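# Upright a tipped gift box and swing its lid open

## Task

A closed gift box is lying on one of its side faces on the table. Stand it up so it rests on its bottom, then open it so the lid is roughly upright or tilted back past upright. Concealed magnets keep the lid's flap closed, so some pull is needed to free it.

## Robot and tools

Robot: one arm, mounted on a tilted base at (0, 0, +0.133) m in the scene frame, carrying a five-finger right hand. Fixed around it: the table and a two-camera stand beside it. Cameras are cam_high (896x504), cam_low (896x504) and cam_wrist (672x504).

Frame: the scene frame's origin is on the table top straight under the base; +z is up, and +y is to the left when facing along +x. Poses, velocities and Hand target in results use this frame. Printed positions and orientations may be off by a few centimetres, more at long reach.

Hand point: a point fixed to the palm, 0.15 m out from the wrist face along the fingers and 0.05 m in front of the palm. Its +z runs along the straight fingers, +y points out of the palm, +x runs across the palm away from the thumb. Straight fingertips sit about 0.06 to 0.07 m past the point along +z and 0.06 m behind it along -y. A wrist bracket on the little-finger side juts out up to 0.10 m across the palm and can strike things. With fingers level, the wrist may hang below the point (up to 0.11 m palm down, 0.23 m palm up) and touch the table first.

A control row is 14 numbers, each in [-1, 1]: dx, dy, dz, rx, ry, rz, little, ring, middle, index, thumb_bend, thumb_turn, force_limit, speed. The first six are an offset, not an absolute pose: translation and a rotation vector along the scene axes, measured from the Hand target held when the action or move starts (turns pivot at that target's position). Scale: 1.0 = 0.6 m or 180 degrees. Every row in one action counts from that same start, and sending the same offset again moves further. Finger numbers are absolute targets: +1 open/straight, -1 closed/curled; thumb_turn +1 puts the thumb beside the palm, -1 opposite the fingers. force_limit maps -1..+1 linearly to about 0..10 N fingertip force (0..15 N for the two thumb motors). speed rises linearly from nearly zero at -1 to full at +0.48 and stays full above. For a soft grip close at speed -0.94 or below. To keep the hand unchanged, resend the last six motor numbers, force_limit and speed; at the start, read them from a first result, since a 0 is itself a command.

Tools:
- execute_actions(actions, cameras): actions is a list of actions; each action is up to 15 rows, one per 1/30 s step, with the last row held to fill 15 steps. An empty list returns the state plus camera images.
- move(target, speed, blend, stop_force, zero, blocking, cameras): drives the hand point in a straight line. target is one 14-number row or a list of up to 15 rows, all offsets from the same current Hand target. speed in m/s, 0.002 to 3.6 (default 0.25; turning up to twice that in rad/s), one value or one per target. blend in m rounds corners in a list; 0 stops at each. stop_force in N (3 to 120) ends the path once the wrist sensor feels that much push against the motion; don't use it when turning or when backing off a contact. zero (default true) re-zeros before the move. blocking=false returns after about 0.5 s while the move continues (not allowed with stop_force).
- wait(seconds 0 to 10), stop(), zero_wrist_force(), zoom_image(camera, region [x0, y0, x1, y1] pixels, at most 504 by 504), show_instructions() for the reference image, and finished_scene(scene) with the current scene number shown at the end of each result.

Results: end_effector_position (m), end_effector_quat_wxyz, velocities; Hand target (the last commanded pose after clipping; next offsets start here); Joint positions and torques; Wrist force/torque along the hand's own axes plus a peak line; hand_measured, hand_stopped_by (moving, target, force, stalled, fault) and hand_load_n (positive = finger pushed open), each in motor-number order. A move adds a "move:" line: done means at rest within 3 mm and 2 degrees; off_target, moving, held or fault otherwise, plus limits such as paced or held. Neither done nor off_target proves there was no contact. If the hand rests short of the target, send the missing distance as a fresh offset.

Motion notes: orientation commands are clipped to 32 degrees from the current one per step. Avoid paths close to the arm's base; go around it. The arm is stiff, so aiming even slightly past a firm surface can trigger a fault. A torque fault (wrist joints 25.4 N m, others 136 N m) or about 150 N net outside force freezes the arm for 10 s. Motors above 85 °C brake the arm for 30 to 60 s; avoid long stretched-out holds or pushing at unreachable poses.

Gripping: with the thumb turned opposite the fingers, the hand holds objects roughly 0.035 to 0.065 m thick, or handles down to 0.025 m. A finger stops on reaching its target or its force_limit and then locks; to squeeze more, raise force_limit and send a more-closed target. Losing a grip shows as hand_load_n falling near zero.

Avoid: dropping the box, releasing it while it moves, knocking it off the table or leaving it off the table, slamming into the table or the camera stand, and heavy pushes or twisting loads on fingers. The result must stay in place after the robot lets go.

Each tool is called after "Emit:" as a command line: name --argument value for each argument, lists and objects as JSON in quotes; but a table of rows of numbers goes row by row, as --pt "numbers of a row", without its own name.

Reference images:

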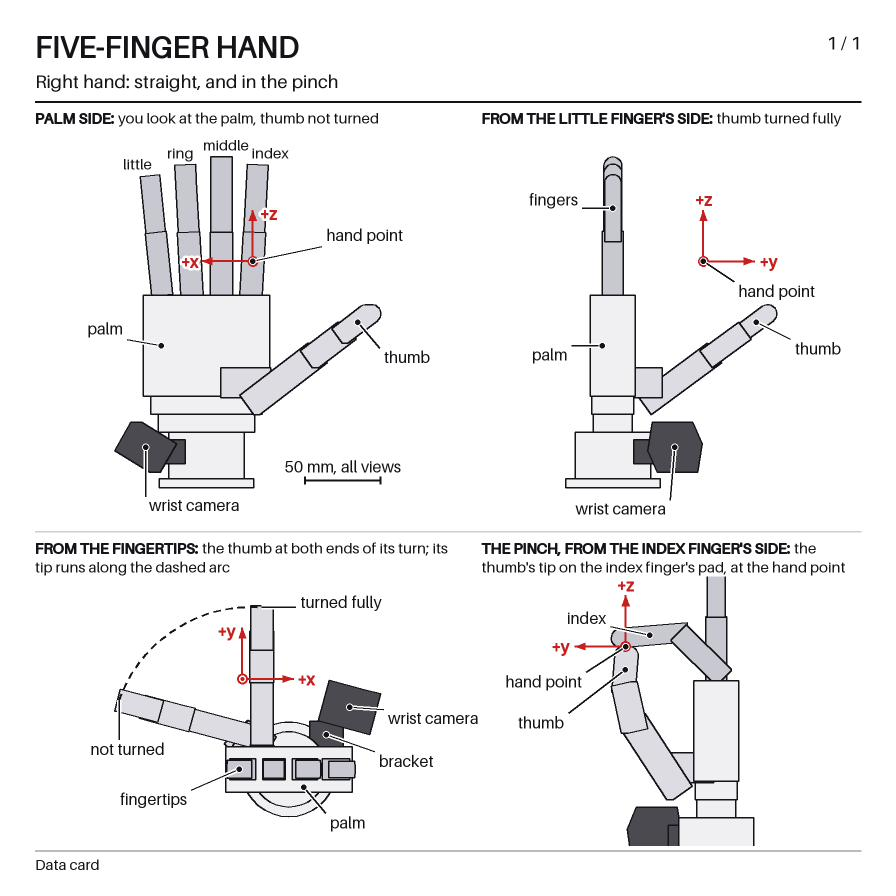

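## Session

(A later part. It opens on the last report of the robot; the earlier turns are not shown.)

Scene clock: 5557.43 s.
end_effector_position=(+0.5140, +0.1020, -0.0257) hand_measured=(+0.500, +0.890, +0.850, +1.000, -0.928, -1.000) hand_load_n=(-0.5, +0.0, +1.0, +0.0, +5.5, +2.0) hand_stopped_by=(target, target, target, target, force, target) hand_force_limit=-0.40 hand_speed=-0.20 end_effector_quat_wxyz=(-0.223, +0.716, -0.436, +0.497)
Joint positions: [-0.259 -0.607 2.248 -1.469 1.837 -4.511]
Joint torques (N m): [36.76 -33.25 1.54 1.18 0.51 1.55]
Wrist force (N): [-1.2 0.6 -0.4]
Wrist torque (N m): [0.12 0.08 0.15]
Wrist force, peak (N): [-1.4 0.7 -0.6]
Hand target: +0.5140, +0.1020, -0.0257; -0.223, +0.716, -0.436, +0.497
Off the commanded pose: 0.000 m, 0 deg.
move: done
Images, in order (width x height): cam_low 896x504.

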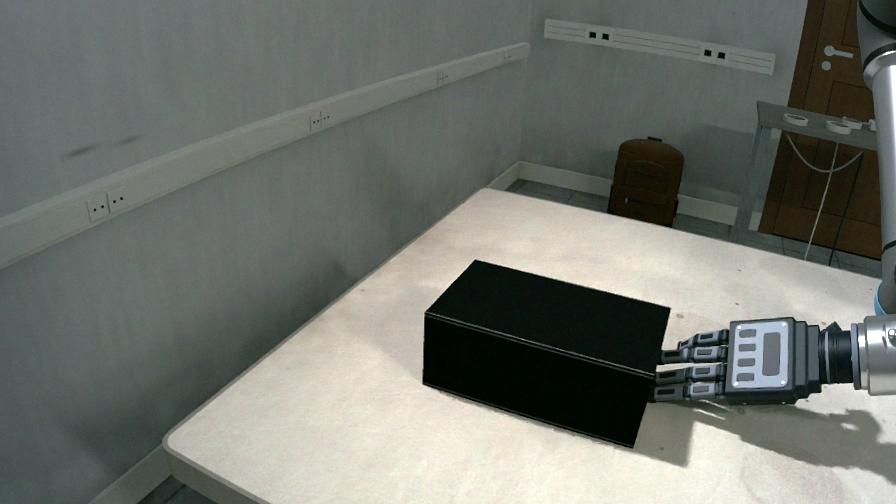

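Emit:
move --target '[0.0017, 0, 0, 0, 0, 0, 0.5, 0.89, 0.85, 1, -1, -1, -0.4, -0.2]' --speed 0.006

Emit:
move --target '[0.0017, 0, 0, 0, 0, 0, 0.5, 0.89, 0.85, 1, -1, -1, -0.4, -0.2]' --speed 0.006 --cameras '["cam_low"]'

Emit:
zoom_image --camera "cam_low" --region '[660, 290, 710, 340]'

Scene clock: 5562.10 s.
end_effector_position=(+0.5150, +0.1020, -0.0257) hand_measured=(+0.500, +0.890, +0.850, +1.000, -0.928, -1.000) hand_load_n=(+0.0, +0.0, +0.5, -0.5, +6.0, +2.0) hand_stopped_by=(target, target, target, target, force, target) hand_force_limit=-0.40 hand_speed=-0.20 end_effector_quat_wxyz=(-0.223, +0.716, -0.436, +0.497)
Joint positions: [-0.258 -0.608 2.245 -1.466 1.838 -4.511]
Joint torques (N m): [36.95 -34.57 0.1 1.33 0.45 1.54]
Wrist force (N): [-1.0 1.0 -0.9]
Wrist torque (N m): [0.16 0.11 0.17]
Wrist force, peak (N): [-0.9 1.1 -1.5]
Hand target: +0.5150, +0.1020, -0.0257; -0.223, +0.716, -0.436, +0.497
Off the commanded pose: 0.000 m, 0 deg.
move: done

Scene clock: 5562.80 s.
end_effector_position=(+0.5161, +0.1020, -0.0257) hand_measured=(+0.500, +0.890, +0.850, +1.000, -0.928, -1.000) hand_load_n=(+0.0, +0.0, +0.5, +0.0, +6.0, +1.5) hand_stopped_by=(target, target, target, target, force, target) hand_force_limit=-0.40 hand_speed=-0.20 end_effector_quat_wxyz=(-0.223, +0.716, -0.436, +0.497)
Joint positions: [-0.258 -0.608 2.242 -1.463 1.838 -4.511]
Joint torques (N m): [36.33 -33.76 0.33 1.37 0.52 1.46]
Wrist force (N): [-1.1 0.9 -0.9]
Wrist torque (N m): [0.14 0.13 0.17]
Wrist force, peak (N): [-1.0 1.2 -1.5]
Hand target: +0.5160, +0.1020, -0.0257; -0.223, +0.716, -0.436, +0.497
Off the commanded pose: 0.000 m, 0 deg.
move: done
Images, in order (width x height): cam_low 896x504.

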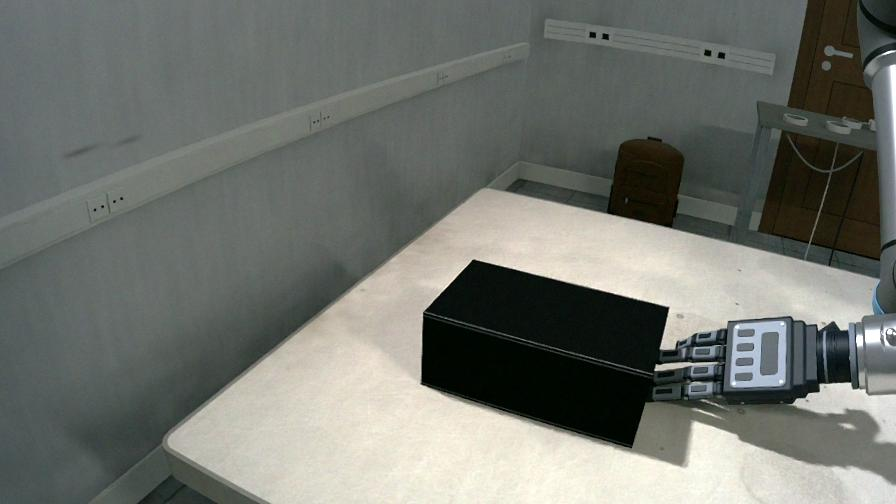

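Scaled by 10.080 from the camera's 896x504 image, which has a finer 1280x720 frame.

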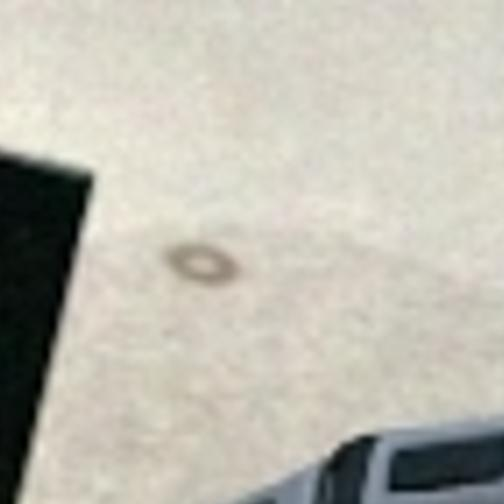

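Emit:
move --target '[0, 0, -0.006, 0, 0, 0, 0.5, 0.89, 0.85, 1, -1, -1, -0.4, -0.2]' --speed 0.003 --stop_force 3 --cameras '["all"]'

Emit:
zoom_image --camera "cam_wrist" --region '[160, 0, 280, 120]'

Emit:
zoom_image --camera "cam_high" --region '[350, 255, 400, 305]'

Emit:
zoom_image --camera "cam_low" --region '[660, 290, 710, 340]'

Scene clock: 5568.80 s.
end_effector_position=(+0.5161, +0.1020, -0.0275) hand_measured=(+0.500, +0.890, +0.850, +1.000, -0.928, -1.000) hand_load_n=(+0.0, +0.0, +1.0, +0.0, +5.5, +2.0) hand_stopped_by=(target, target, target, target, force, target) hand_force_limit=-0.40 hand_speed=-0.20 end_effector_quat_wxyz=(-0.223, +0.716, -0.436, +0.497)
Joint positions: [-0.262 -0.604 2.242 -1.467 1.834 -4.511]
Joint torques (N m): [35.67 -33.45 5.93 2.08 0.88 0.4]
Wrist force (N): [-0.1 -0.5 -2.9]
Wrist torque (N m): [0.39 0.16 0.29]
Wrist force, peak (N): [1.1 -1.7 -4.1]
Hand target: +0.5161, +0.1020, -0.0275; -0.223, +0.716, -0.436, +0.497 (not the last commanded pose)
Off the commanded pose: 0.002 m, 0 deg.
move: contact

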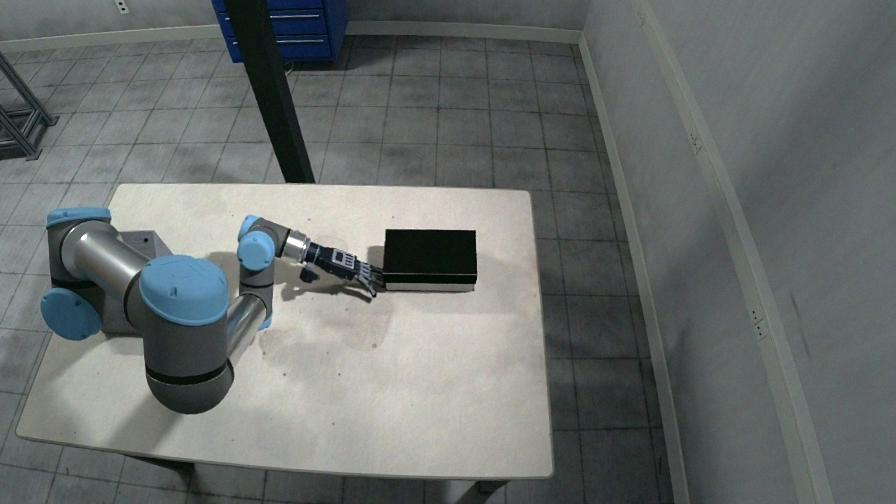

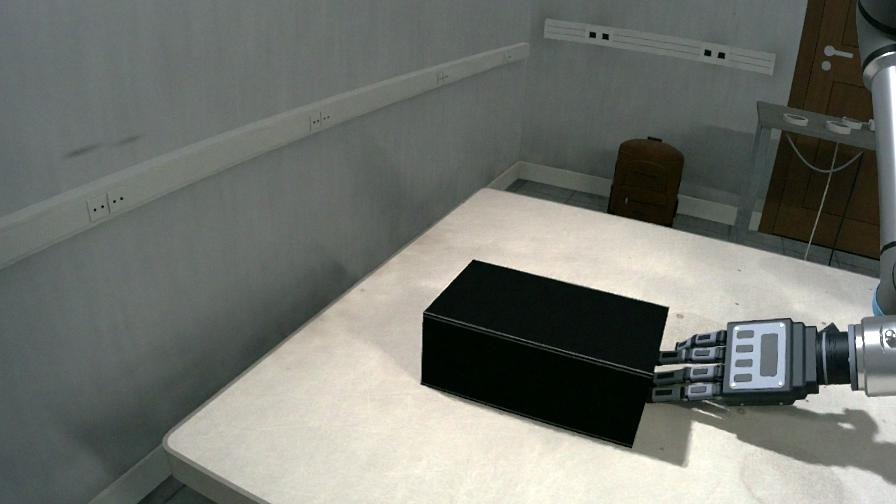

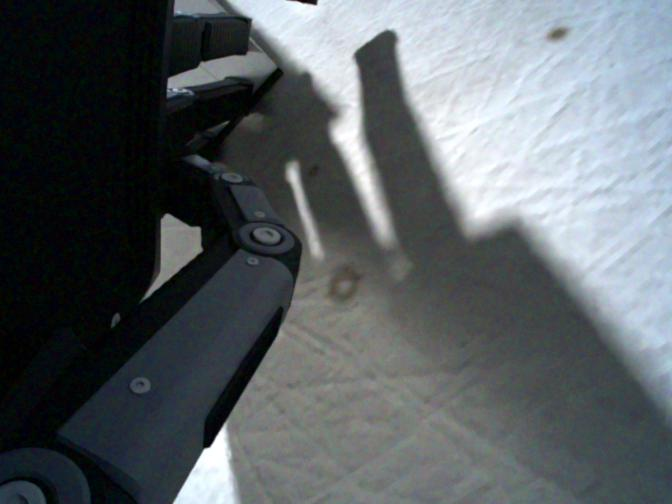

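Scaled by 4.200 from the camera's 672x504 image, which has a finer 960x720 frame.

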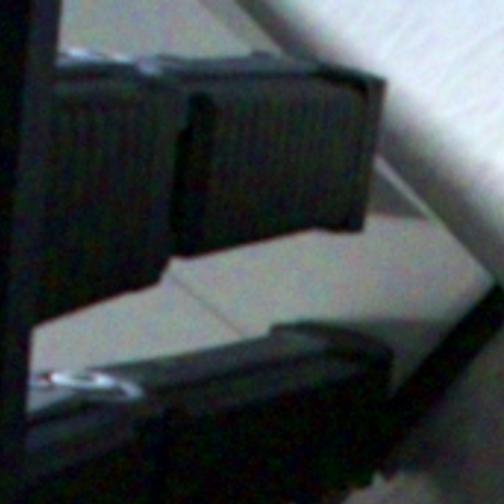

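Scaled by 10.080 from the camera's 896x504 image, which has a finer 1280x720 frame.

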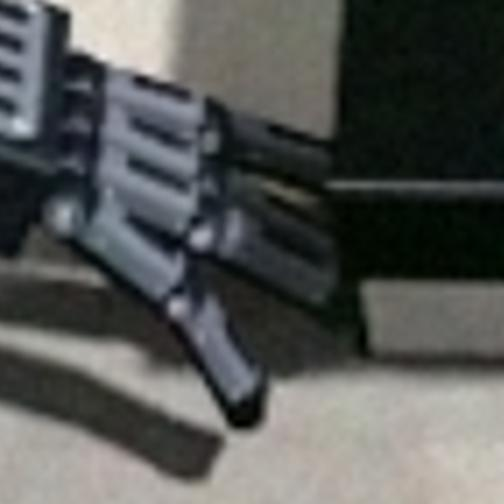

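Scaled by 10.080 from the camera's 896x504 image, which has a finer 1280x720 frame.

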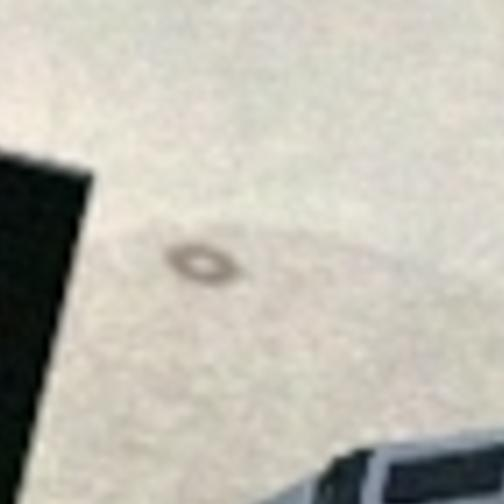

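Emit:
move --target '[0, -0.0005, 0.0009, -0.00556, 0, 0, 0.5, 0.89, 0.85, 1, -1, -1, -0.4, -0.2]' --speed 0.01

Emit:
move --target '[0, -0.0005, 0.0009, -0.00556, 0, 0, 0.5, 0.89, 0.85, 1, -1, -1, -0.4, -0.2]' --speed 0.01

Emit:
move --target '[0, -0.0005, 0.0009, -0.00556, 0, 0, 0.5, 0.89, 0.85, 1, -1, -1, -0.4, -0.2]' --speed 0.01

Emit:
move --target '[0, -0.0005, 0.0009, -0.00556, 0, 0, 0.5, 0.89, 0.85, 1, -1, -1, -0.4, -0.2]' --speed 0.01 --cameras '["all"]'

Emit:
zoom_image --camera "cam_wrist" --region '[160, 0, 280, 120]'

Emit:
zoom_image --camera "cam_high" --region '[350, 255, 400, 305]'

Emit:
zoom_image --camera "cam_low" --region '[660, 290, 710, 340]'

Scene clock: 5577.63 s.
end_effector_position=(+0.5161, +0.1017, -0.0269) hand_measured=(+0.500, +0.890, +0.850, +1.000, -0.928, -1.000) hand_load_n=(+0.0, +0.0, +0.5, +0.5, +6.0, +1.5) hand_stopped_by=(target, target, target, target, force, target) hand_force_limit=-0.40 hand_speed=-0.20 end_effector_quat_wxyz=(-0.217, +0.718, -0.432, +0.501)
Joint positions: [-0.256 -0.599 2.24 -1.477 1.843 -4.528]
Joint torques (N m): [33.3 -21.15 -0.73 -2.05 0.12 0.15]
Wrist force (N): [-0.2 -0.7 -2.0]
Wrist torque (N m): [0.26 0.05 0.32]
Wrist force, peak (N): [-0.1 -0.6 -3.3]
Hand target: +0.5161, +0.1017, -0.0269; -0.217, +0.718, -0.432, +0.501
Off the commanded pose: 0.000 m, 0 deg.
move: done

Scene clock: 5578.73 s.
end_effector_position=(+0.5161, +0.1014, -0.0264) hand_measured=(+0.500, +0.890, +0.850, +1.000, -0.928, -1.000) hand_load_n=(-0.5, +0.0, +0.5, +0.0, +6.0, +2.0) hand_stopped_by=(target, target, target, target, force, target) hand_force_limit=-0.40 hand_speed=-0.20 end_effector_quat_wxyz=(-0.211, +0.720, -0.427, +0.505)
Joint positions: [-0.251 -0.594 2.238 -1.487 1.852 -4.545]
Joint torques (N m): [32.37 -21.72 -1.91 -2.06 0.23 0.16]
Wrist force (N): [-0.7 -0.9 -2.3]
Wrist torque (N m): [0.30 0.04 0.30]
Wrist force, peak (N): [-0.4 -0.9 -2.6]
Hand target: +0.5161, +0.1014, -0.0264; -0.211, +0.720, -0.427, +0.505
Off the commanded pose: 0.000 m, 0 deg.
move: done

Scene clock: 5579.83 s.
end_effector_position=(+0.5161, +0.1011, -0.0258) hand_measured=(+0.500, +0.890, +0.850, +1.000, -0.928, -1.000) hand_load_n=(+0.0, +0.0, +0.5, +0.0, +6.0, +2.0) hand_stopped_by=(target, target, target, target, force, target) hand_force_limit=-0.40 hand_speed=-0.20 end_effector_quat_wxyz=(-0.204, +0.722, -0.423, +0.508)
Joint positions: [-0.246 -0.588 2.236 -1.497 1.86 -4.562]
Joint torques (N m): [32.2 -21.64 -1.19 -2.15 0.21 0.13]
Wrist force (N): [-1.0 -1.4 -2.0]
Wrist torque (N m): [0.23 0.04 0.27]
Wrist force, peak (N): [-0.9 -1.3 -2.4]
Hand target: +0.5161, +0.1011, -0.0258; -0.204, +0.722, -0.423, +0.508
Off the commanded pose: 0.000 m, 0 deg.
move: done

Scene clock: 5580.93 s.
end_effector_position=(+0.5161, +0.1008, -0.0253) hand_measured=(+0.500, +0.890, +0.850, +1.000, -0.928, -1.000) hand_load_n=(+0.0, +0.0, +0.5, +0.0, +6.0, +2.0) hand_stopped_by=(target, target, target, target, force, target) hand_force_limit=-0.40 hand_speed=-0.20 end_effector_quat_wxyz=(-0.198, +0.723, -0.418, +0.512)
Joint positions: [-0.241 -0.582 2.234 -1.507 1.868 -4.579]
Joint torques (N m): [32.65 -21.48 -1.3 -2.01 0.38 0.13]
Wrist force (N): [-1.0 -1.0 -1.7]
Wrist torque (N m): [0.29 0.05 0.27]
Wrist force, peak (N): [-1.0 -1.1 -2.6]
Hand target: +0.5161, +0.1008, -0.0253; -0.198, +0.723, -0.418, +0.512
Off the commanded pose: 0.000 m, 0 deg.
move: done

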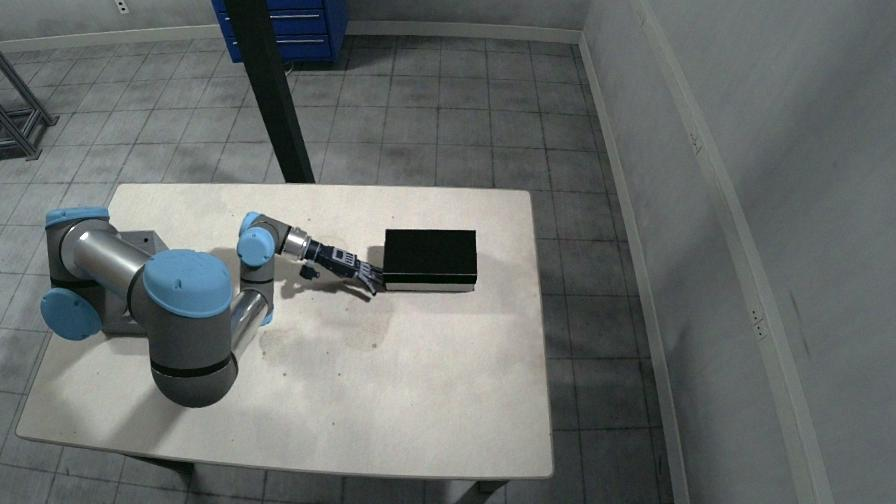

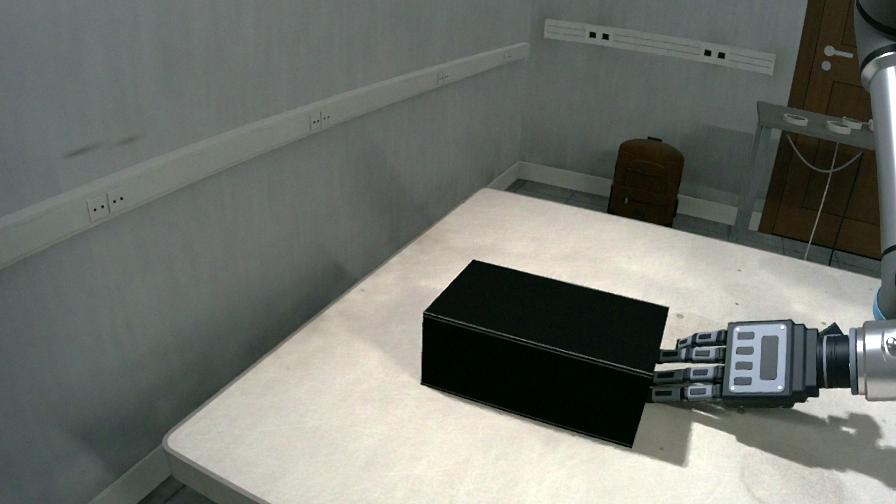

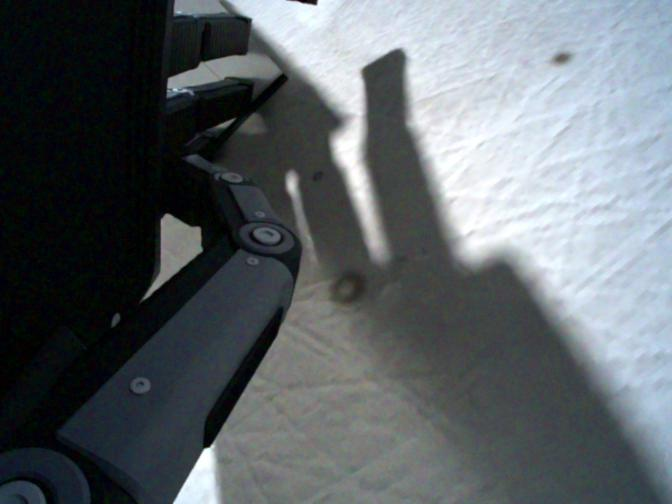

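Scaled by 4.200 from the camera's 672x504 image, which has a finer 960x720 frame.

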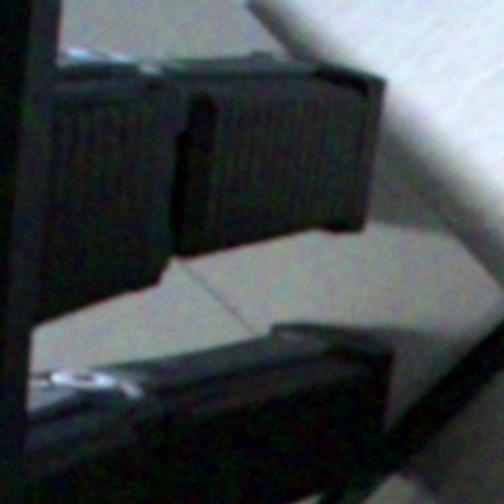

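Scaled by 10.080 from the camera's 896x504 image, which has a finer 1280x720 frame.

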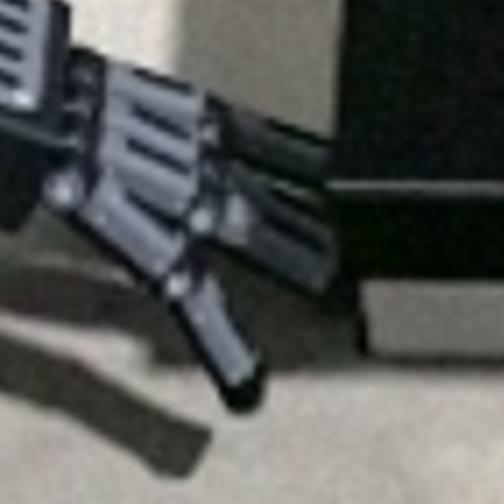

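Scaled by 10.080 from the camera's 896x504 image, which has a finer 1280x720 frame.

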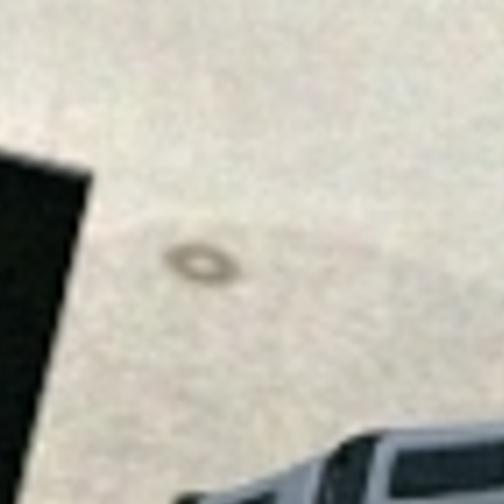

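Emit:
move --target '[0, -0.0005, 0.0005, -0.00556, 0, 0, 0.5, 0.89, 0.85, 1, -1, -1, -0.4, -0.2]' --speed 0.01

Emit:
move --target '[0, -0.0005, 0.0008, -0.00556, 0, 0, 0.5, 0.89, 0.85, 1, -1, -1, -0.4, -0.2]' --speed 0.01

Emit:
move --target '[0, -0.0005, 0.0008, -0.00556, 0, 0, 0.5, 0.89, 0.85, 1, -1, -1, -0.4, -0.2]' --speed 0.01 --cameras '["all"]'

Emit:
zoom_image --camera "cam_wrist" --region '[160, 0, 280, 120]'

Emit:
zoom_image --camera "cam_high" --region '[350, 255, 400, 305]'

Emit:
zoom_image --camera "cam_low" --region '[660, 290, 710, 340]'

Scene clock: 5591.87 s.
end_effector_position=(+0.5161, +0.1005, -0.0250) hand_measured=(+0.500, +0.890, +0.850, +1.000, -0.928, -1.000) hand_load_n=(+0.0, +0.0, +0.5, +0.5, +6.0, +2.0) hand_stopped_by=(target, target, target, target, force, target) hand_force_limit=-0.40 hand_speed=-0.20 end_effector_quat_wxyz=(-0.192, +0.725, -0.414, +0.516)
Joint positions: [-0.236 -0.576 2.232 -1.518 1.875 -4.596]
Joint torques (N m): [31.71 -21.6 -1.55 -2.02 0.84 0.05]
Wrist force (N): [-0.6 -2.2 -3.2]
Wrist torque (N m): [0.46 0.09 0.31]
Wrist force, peak (N): [-0.5 -2.4 -3.5]
Hand target: +0.5161, +0.1005, -0.0250; -0.192, +0.725, -0.414, +0.516
Off the commanded pose: 0.000 m, 0 deg.
move: done

Scene clock: 5592.97 s.
end_effector_position=(+0.5161, +0.1002, -0.0245) hand_measured=(+0.500, +0.890, +0.850, +1.000, -0.928, -1.000) hand_load_n=(+0.0, +0.0, +1.0, +0.0, +6.0, +2.0) hand_stopped_by=(target, target, target, target, force, target) hand_force_limit=-0.40 hand_speed=-0.20 end_effector_quat_wxyz=(-0.185, +0.727, -0.409, +0.519)
Joint positions: [-0.232 -0.57 2.23 -1.529 1.883 -4.614]
Joint torques (N m): [31.64 -21.69 -1.2 -1.86 0.95 0.1]
Wrist force (N): [-0.4 -3.0 -4.0]
Wrist torque (N m): [0.48 0.11 0.30]
Wrist force, peak (N): [-0.4 -3.0 -4.0]
Hand target: +0.5161, +0.1002, -0.0245; -0.185, +0.727, -0.409, +0.519
Off the commanded pose: 0.000 m, 0 deg.
move: done

Scene clock: 5594.07 s.
end_effector_position=(+0.5161, +0.0999, -0.0240) hand_measured=(+0.500, +0.890, +0.850, +1.000, -0.928, -1.000) hand_load_n=(+0.0, +0.0, +0.5, +0.5, +6.0, +2.0) hand_stopped_by=(target, target, target, target, force, target) hand_force_limit=-0.40 hand_speed=-0.20 end_effector_quat_wxyz=(-0.179, +0.728, -0.405, +0.523)
Joint positions: [-0.227 -0.564 2.228 -1.54 1.89 -4.631]
Joint torques (N m): [31.81 -21.35 -1.51 -1.9 1.08 0]
Wrist force (N): [-0.3 -2.9 -4.1]
Wrist torque (N m): [0.58 0.12 0.33]
Wrist force, peak (N): [-0.1 -3.6 -3.7]
Hand target: +0.5161, +0.0999, -0.0240; -0.179, +0.728, -0.405, +0.523
Off the commanded pose: 0.000 m, 0 deg.
move: done

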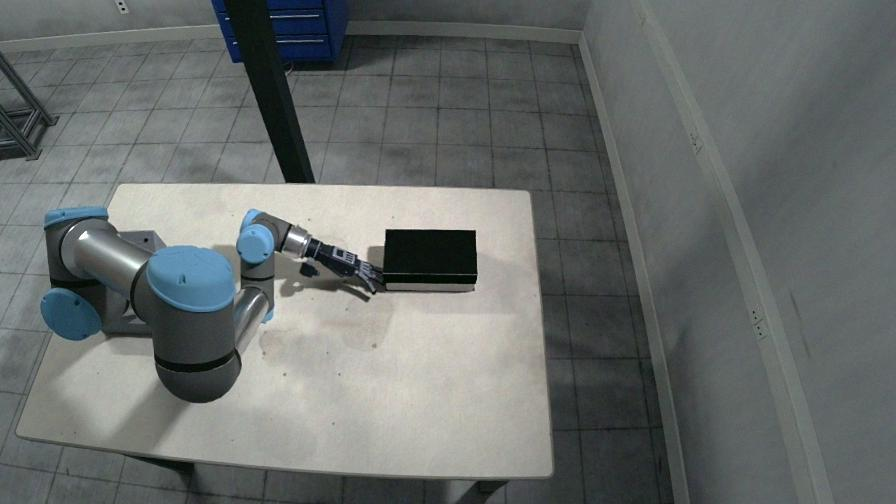

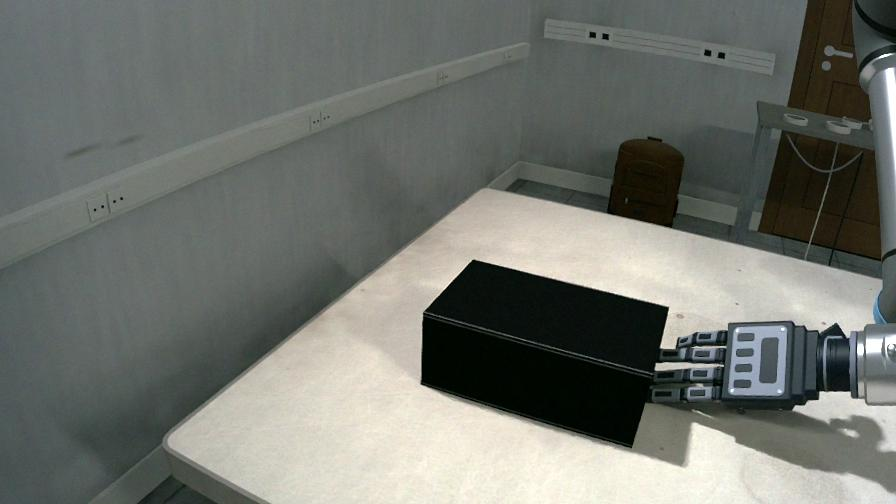

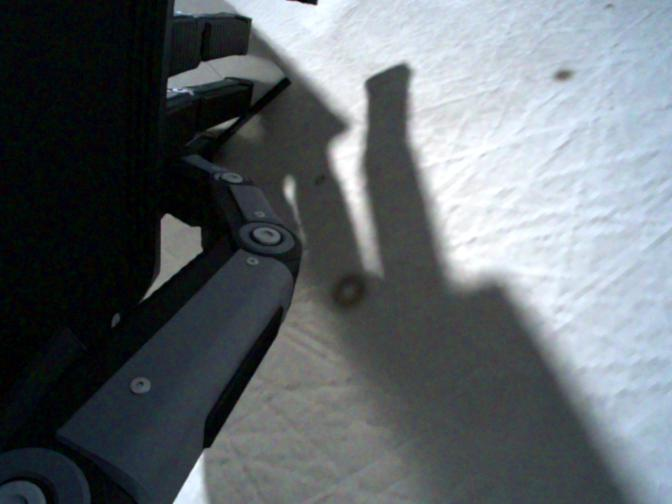

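Scaled by 4.200 from the camera's 672x504 image, which has a finer 960x720 frame.

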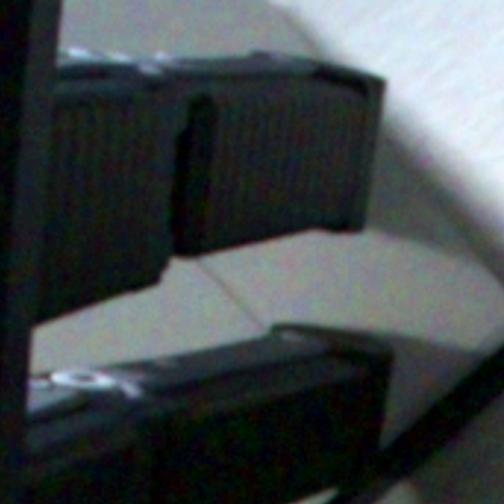

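Scaled by 10.080 from the camera's 896x504 image, which has a finer 1280x720 frame.

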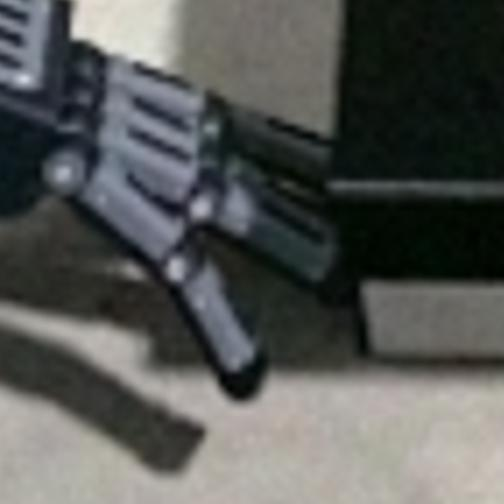

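Scaled by 10.080 from the camera's 896x504 image, which has a finer 1280x720 frame.

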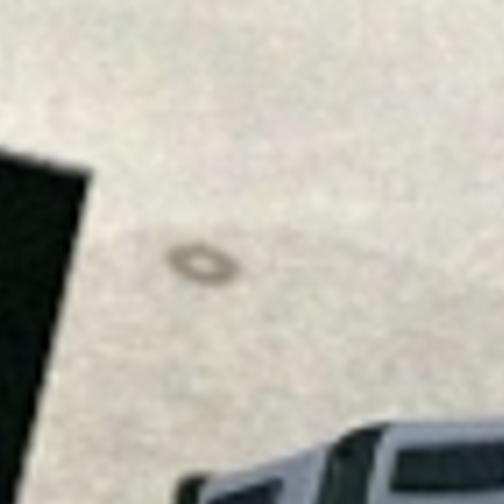

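Emit:
move --pt "-0.0005 0 0.0018 0 0 0 0.5 0.89 0.85 1 -1 -1 -0.4 -0.2" --pt "-0.0005 -0.0033 0.0018 0 0 0 0.5 0.89 0.85 1 -1 -1 -0.4 -0.2" --speed 0.01

Emit:
move --target '[0, -0.0033, 0, 0, 0, 0, 0.5, 0.89, 0.85, 1, -1, -1, -0.4, -0.2]' --speed 0.01 --cameras '["cam_low", "cam_high"]'

Emit:
zoom_image --camera "cam_high" --region '[350, 255, 400, 305]'

Emit:
zoom_image --camera "cam_low" --region '[660, 290, 710, 340]'

Scene clock: 5611.03 s.
end_effector_position=(+0.5158, +0.0978, -0.0229) hand_measured=(+0.500, +0.890, +0.850, +1.000, -0.928, -1.000) hand_load_n=(+0.0, +0.0, +0.5, +0.0, +6.0, +2.0) hand_stopped_by=(target, target, target, target, force, target) hand_force_limit=-0.40 hand_speed=-0.20 end_effector_quat_wxyz=(-0.179, +0.728, -0.405, +0.523)
Joint positions: [-0.229 -0.571 2.232 -1.537 1.888 -4.631]
Joint torques (N m): [34.04 -22.44 2.55 1.48 -1.53 -1.2]
Wrist force (N): [-1.0 0.3 -0.8]
Wrist torque (N m): [0.07 0.08 0.23]
Wrist force, peak (N): [-0.2 -3.4 -4.2]
Hand target: +0.5158, +0.0979, -0.0230; -0.179, +0.728, -0.405, +0.523
Off the commanded pose: 0.000 m, 0 deg.
move: done

Scene clock: 5611.73 s.
end_effector_position=(+0.5158, +0.0959, -0.0230) hand_measured=(+0.500, +0.890, +0.850, +1.000, -0.928, -1.000) hand_load_n=(+0.0, +0.0, +1.0, +0.0, +6.0, +2.0) hand_stopped_by=(target, target, target, target, force, target) hand_force_limit=-0.40 hand_speed=-0.20 end_effector_quat_wxyz=(-0.179, +0.728, -0.405, +0.523)
Joint positions: [-0.234 -0.575 2.235 -1.536 1.884 -4.632]
Joint torques (N m): [28.9 -29.9 6.49 1.6 -2.35 -1.16]
Wrist force (N): [-1.1 0.3 -0.8]
Wrist torque (N m): [0.07 0.09 0.23]
Wrist force, peak (N): [-1.3 0.6 -0.9]
Hand target: +0.5158, +0.0959, -0.0230; -0.179, +0.728, -0.405, +0.523
Off the commanded pose: 0.000 m, 0 deg.
move: done
Images, in order (width x height): cam_high 896x504, cam_low 896x504.

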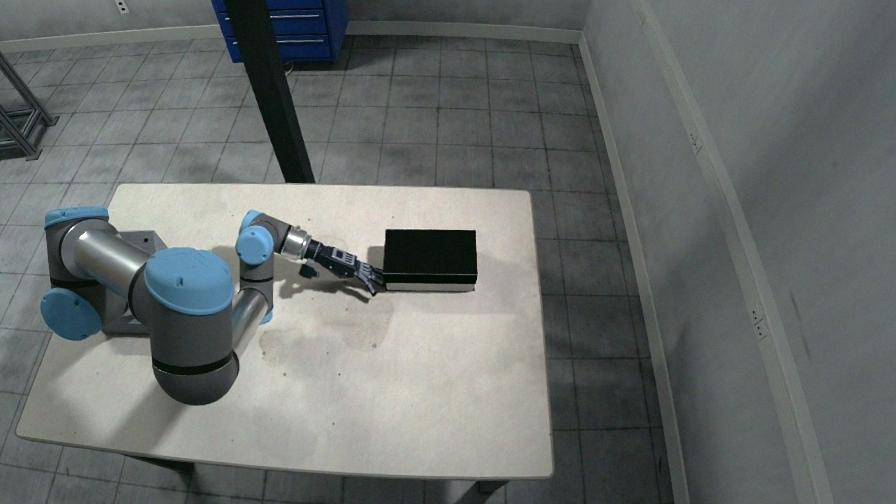

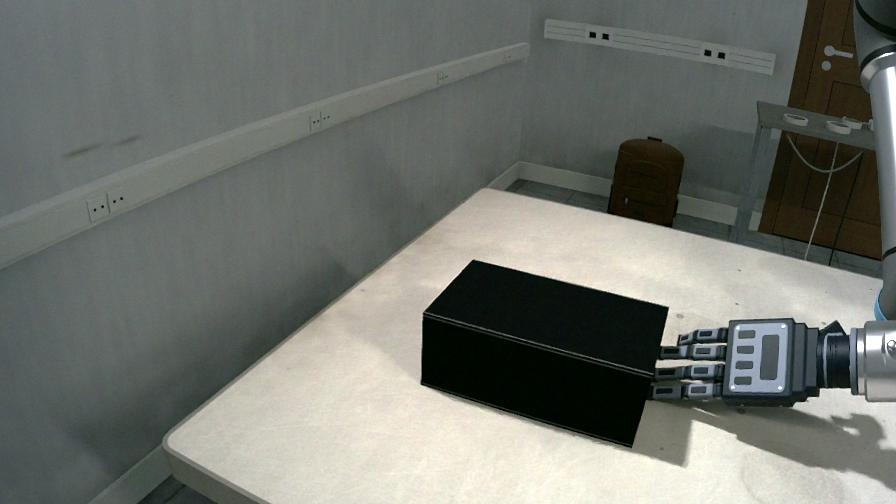

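Scaled by 10.080 from the camera's 896x504 image, which has a finer 1280x720 frame.

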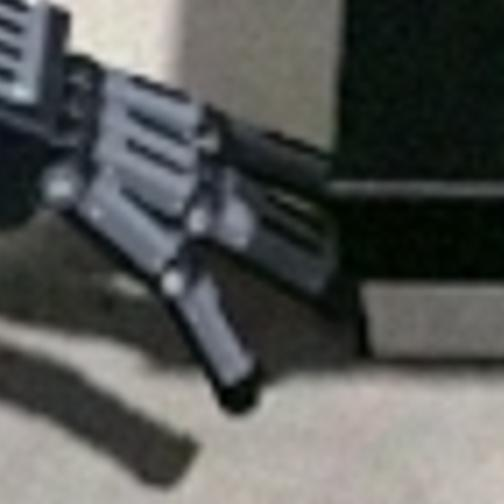

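Scaled by 10.080 from the camera's 896x504 image, which has a finer 1280x720 frame.

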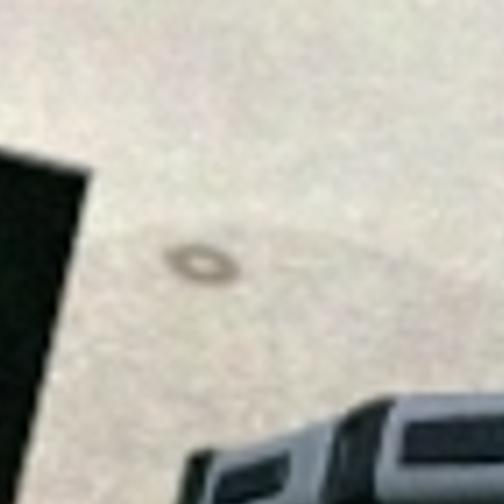

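Emit:
move --target '[0, -0.0033, 0, 0, 0, 0, 0.5, 0.89, 0.85, 1, -1, -1, -0.4, -0.2]' --speed 0.01

Emit:
move --target '[0, -0.0033, 0, 0, 0, 0, 0.5, 0.89, 0.85, 1, -1, -1, -0.4, -0.2]' --speed 0.01 --cameras '["cam_low", "cam_high"]'

Emit:
zoom_image --camera "cam_high" --region '[350, 255, 400, 305]'

Emit:
zoom_image --camera "cam_low" --region '[660, 290, 710, 340]'

Scene clock: 5617.43 s.
end_effector_position=(+0.5158, +0.0939, -0.0230) hand_measured=(+0.500, +0.890, +0.850, +1.000, -0.928, -1.000) hand_load_n=(+0.0, +0.0, +1.0, +0.0, +5.5, +1.5) hand_stopped_by=(target, target, target, target, force, target) hand_force_limit=-0.40 hand_speed=-0.20 end_effector_quat_wxyz=(-0.179, +0.728, -0.405, +0.523)
Joint positions: [-0.238 -0.579 2.238 -1.536 1.879 -4.632]
Joint torques (N m): [28.77 -29.44 7.31 1.58 -2.48 -1.32]
Wrist force (N): [-1.0 0.2 -0.6]
Wrist torque (N m): [0.05 0.06 0.23]
Wrist force, peak (N): [-1.5 0.8 -0.8]
Hand target: +0.5158, +0.0939, -0.0230; -0.179, +0.728, -0.405, +0.523
Off the commanded pose: 0.000 m, 0 deg.
move: done

Scene clock: 5618.13 s.
end_effector_position=(+0.5158, +0.0919, -0.0230) hand_measured=(+0.500, +0.890, +0.850, +1.000, -0.928, -1.000) hand_load_n=(+0.0, +0.0, +1.0, +0.0, +6.0, +2.0) hand_stopped_by=(target, target, target, target, force, target) hand_force_limit=-0.40 hand_speed=-0.20 end_effector_quat_wxyz=(-0.179, +0.728, -0.405, +0.523)
Joint positions: [-0.243 -0.583 2.241 -1.535 1.875 -4.633]
Joint torques (N m): [29.09 -29.31 6.95 1.6 -2.47 -1.27]
Wrist force (N): [-1.0 0.4 -0.8]
Wrist torque (N m): [0.09 0.07 0.24]
Wrist force, peak (N): [-1.2 0.4 -1.0]
Hand target: +0.5158, +0.0920, -0.0230; -0.179, +0.728, -0.405, +0.523
Off the commanded pose: 0.000 m, 0 deg.
move: done
Images, in order (width x height): cam_high 896x504, cam_low 896x504.

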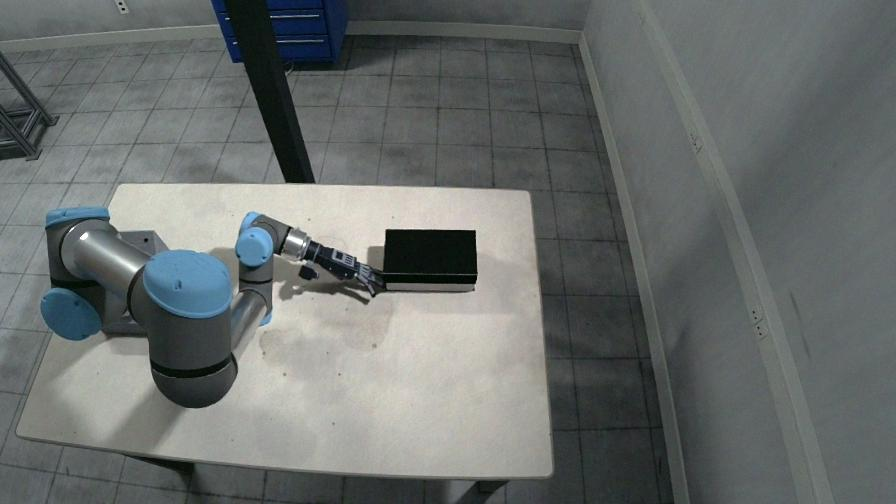

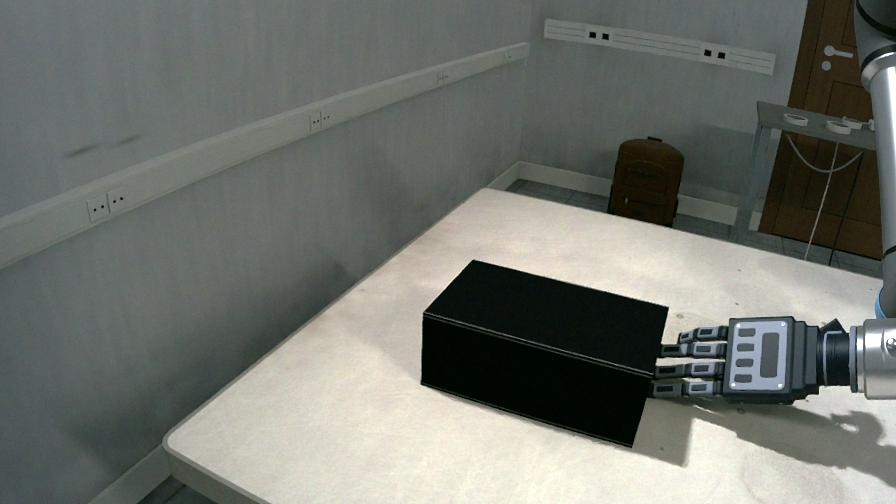

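Scaled by 10.080 from the camera's 896x504 image, which has a finer 1280x720 frame.

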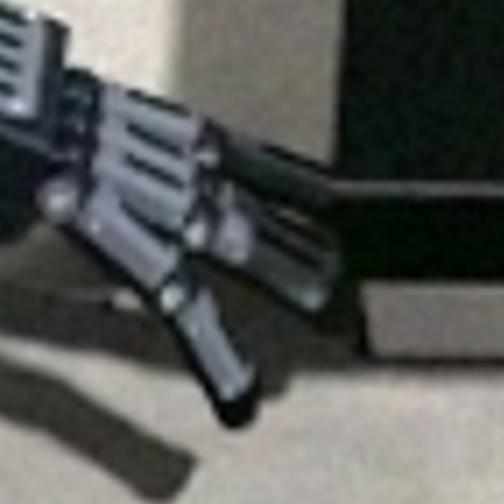

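Scaled by 10.080 from the camera's 896x504 image, which has a finer 1280x720 frame.

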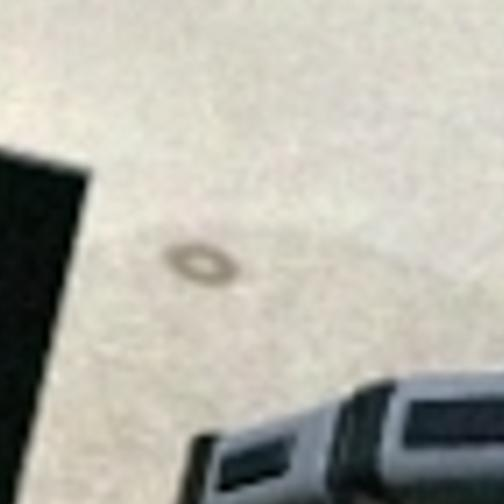

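Emit:
move --pt "-0.02 0 0.002 0 0 0 0.5 0.89 0.85 1 -1 -1 -0.4 -0.2" --pt "-0.02 -0.0027 -0.004 0.03855 0.00525 0.025 0.5 0.89 0.84 1 -1 -1 -0.4 -0.2" --pt "-0.0033 -0.0027 -0.004 0.03855 0.00525 0.025 0.5 0.89 0.84 1 -1 -1 -0.4 -0.2" --speed 0.03 --cameras '["all"]'

Emit:
zoom_image --camera "cam_wrist" --region '[160, 0, 280, 120]'

Emit:
zoom_image --camera "cam_high" --region '[350, 255, 400, 305]'

Emit:
zoom_image --camera "cam_low" --region '[660, 290, 710, 340]'

Scene clock: 5649.73 s.
end_effector_position=(+0.5138, +0.0904, -0.0253) hand_measured=(+0.500, +0.890, +0.840, +1.000, -0.928, -1.000) hand_load_n=(+0.0, +0.0, +1.0, +0.0, +6.0, +1.5) hand_stopped_by=(target, target, target, target, force, target) hand_force_limit=-0.40 hand_speed=-0.20 end_effector_quat_wxyz=(-0.240, +0.736, -0.408, +0.484)
Joint positions: [-0.314 -0.67 2.271 -1.372 1.74 -4.544]
Joint torques (N m): [28.2 -31.54 10.38 -2.31 -0.57 1.23]
Wrist force (N): [-1.1 0.8 -0.8]
Wrist torque (N m): [0.19 0.07 0.17]
Wrist force, peak (N): [-1.6 0.9 -0.8]
Hand target: +0.5138, +0.0903, -0.0254; -0.240, +0.736, -0.408, +0.484
Off the commanded pose: 0.000 m, 0 deg.
move: done

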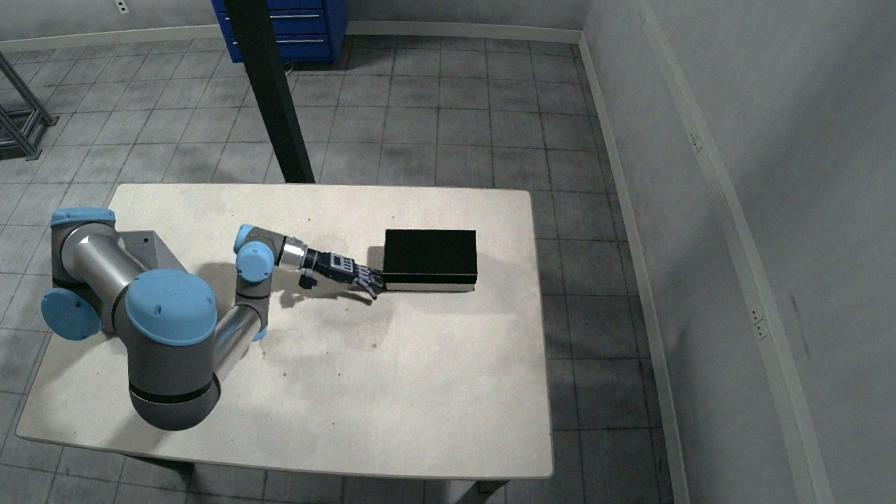

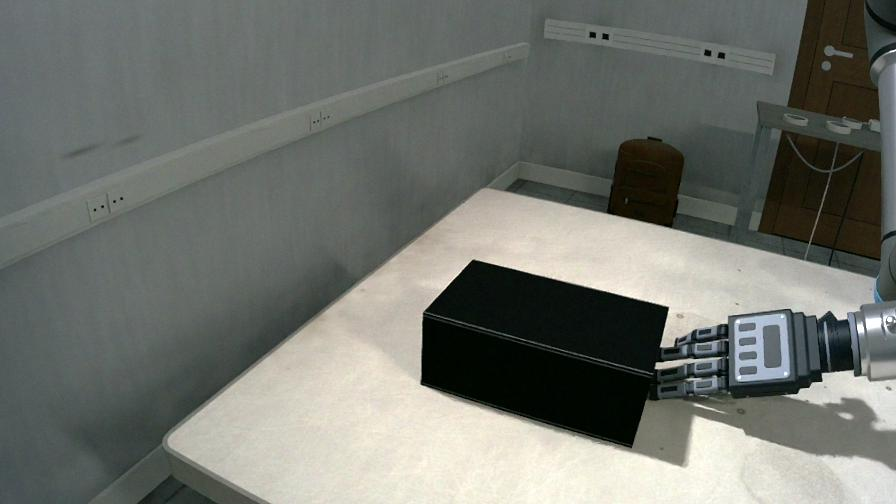

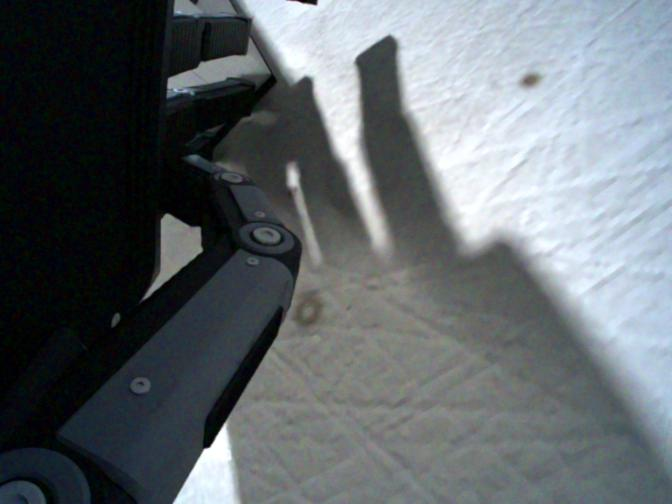

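Scaled by 4.200 from the camera's 672x504 image, which has a finer 960x720 frame.

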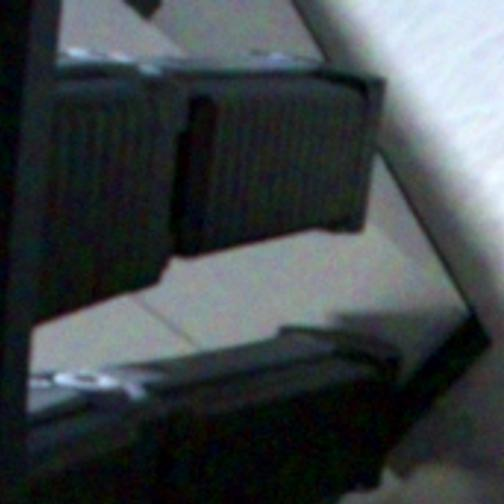

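Scaled by 10.080 from the camera's 896x504 image, which has a finer 1280x720 frame.

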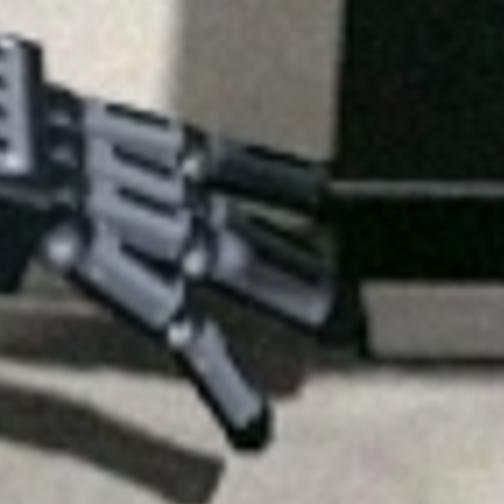

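Scaled by 10.080 from the camera's 896x504 image, which has a finer 1280x720 frame.

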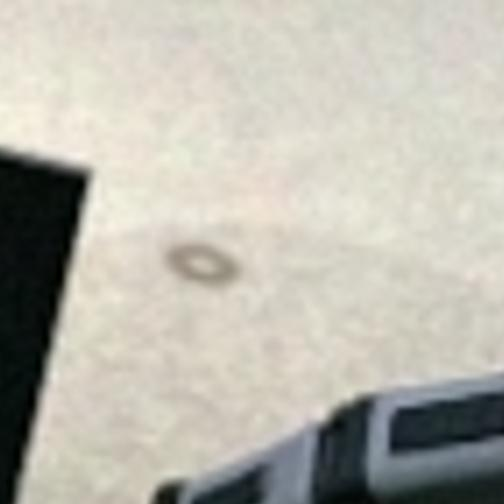

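Emit:
zoom_image --camera "cam_wrist" --region '[170, 0, 290, 90]'

Emit:
zoom_image --camera "cam_high" --region '[370, 265, 394, 295]'

Scaled by 4.200 from the camera's 672x504 image, which has a finer 960x720 frame.

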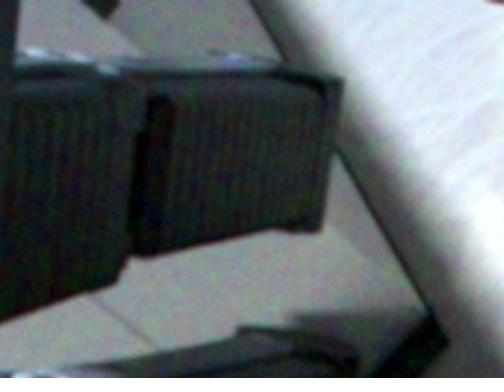

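Scaled by 16.800 from the camera's 896x504 image, which has a finer 1280x720 frame.

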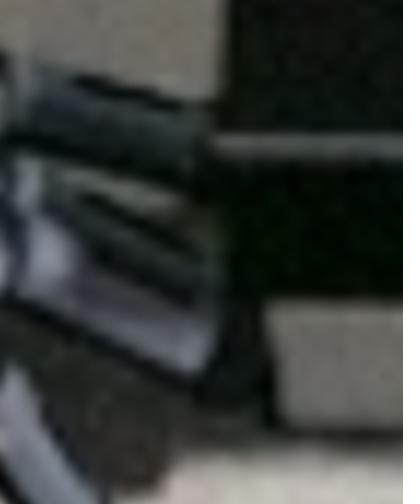

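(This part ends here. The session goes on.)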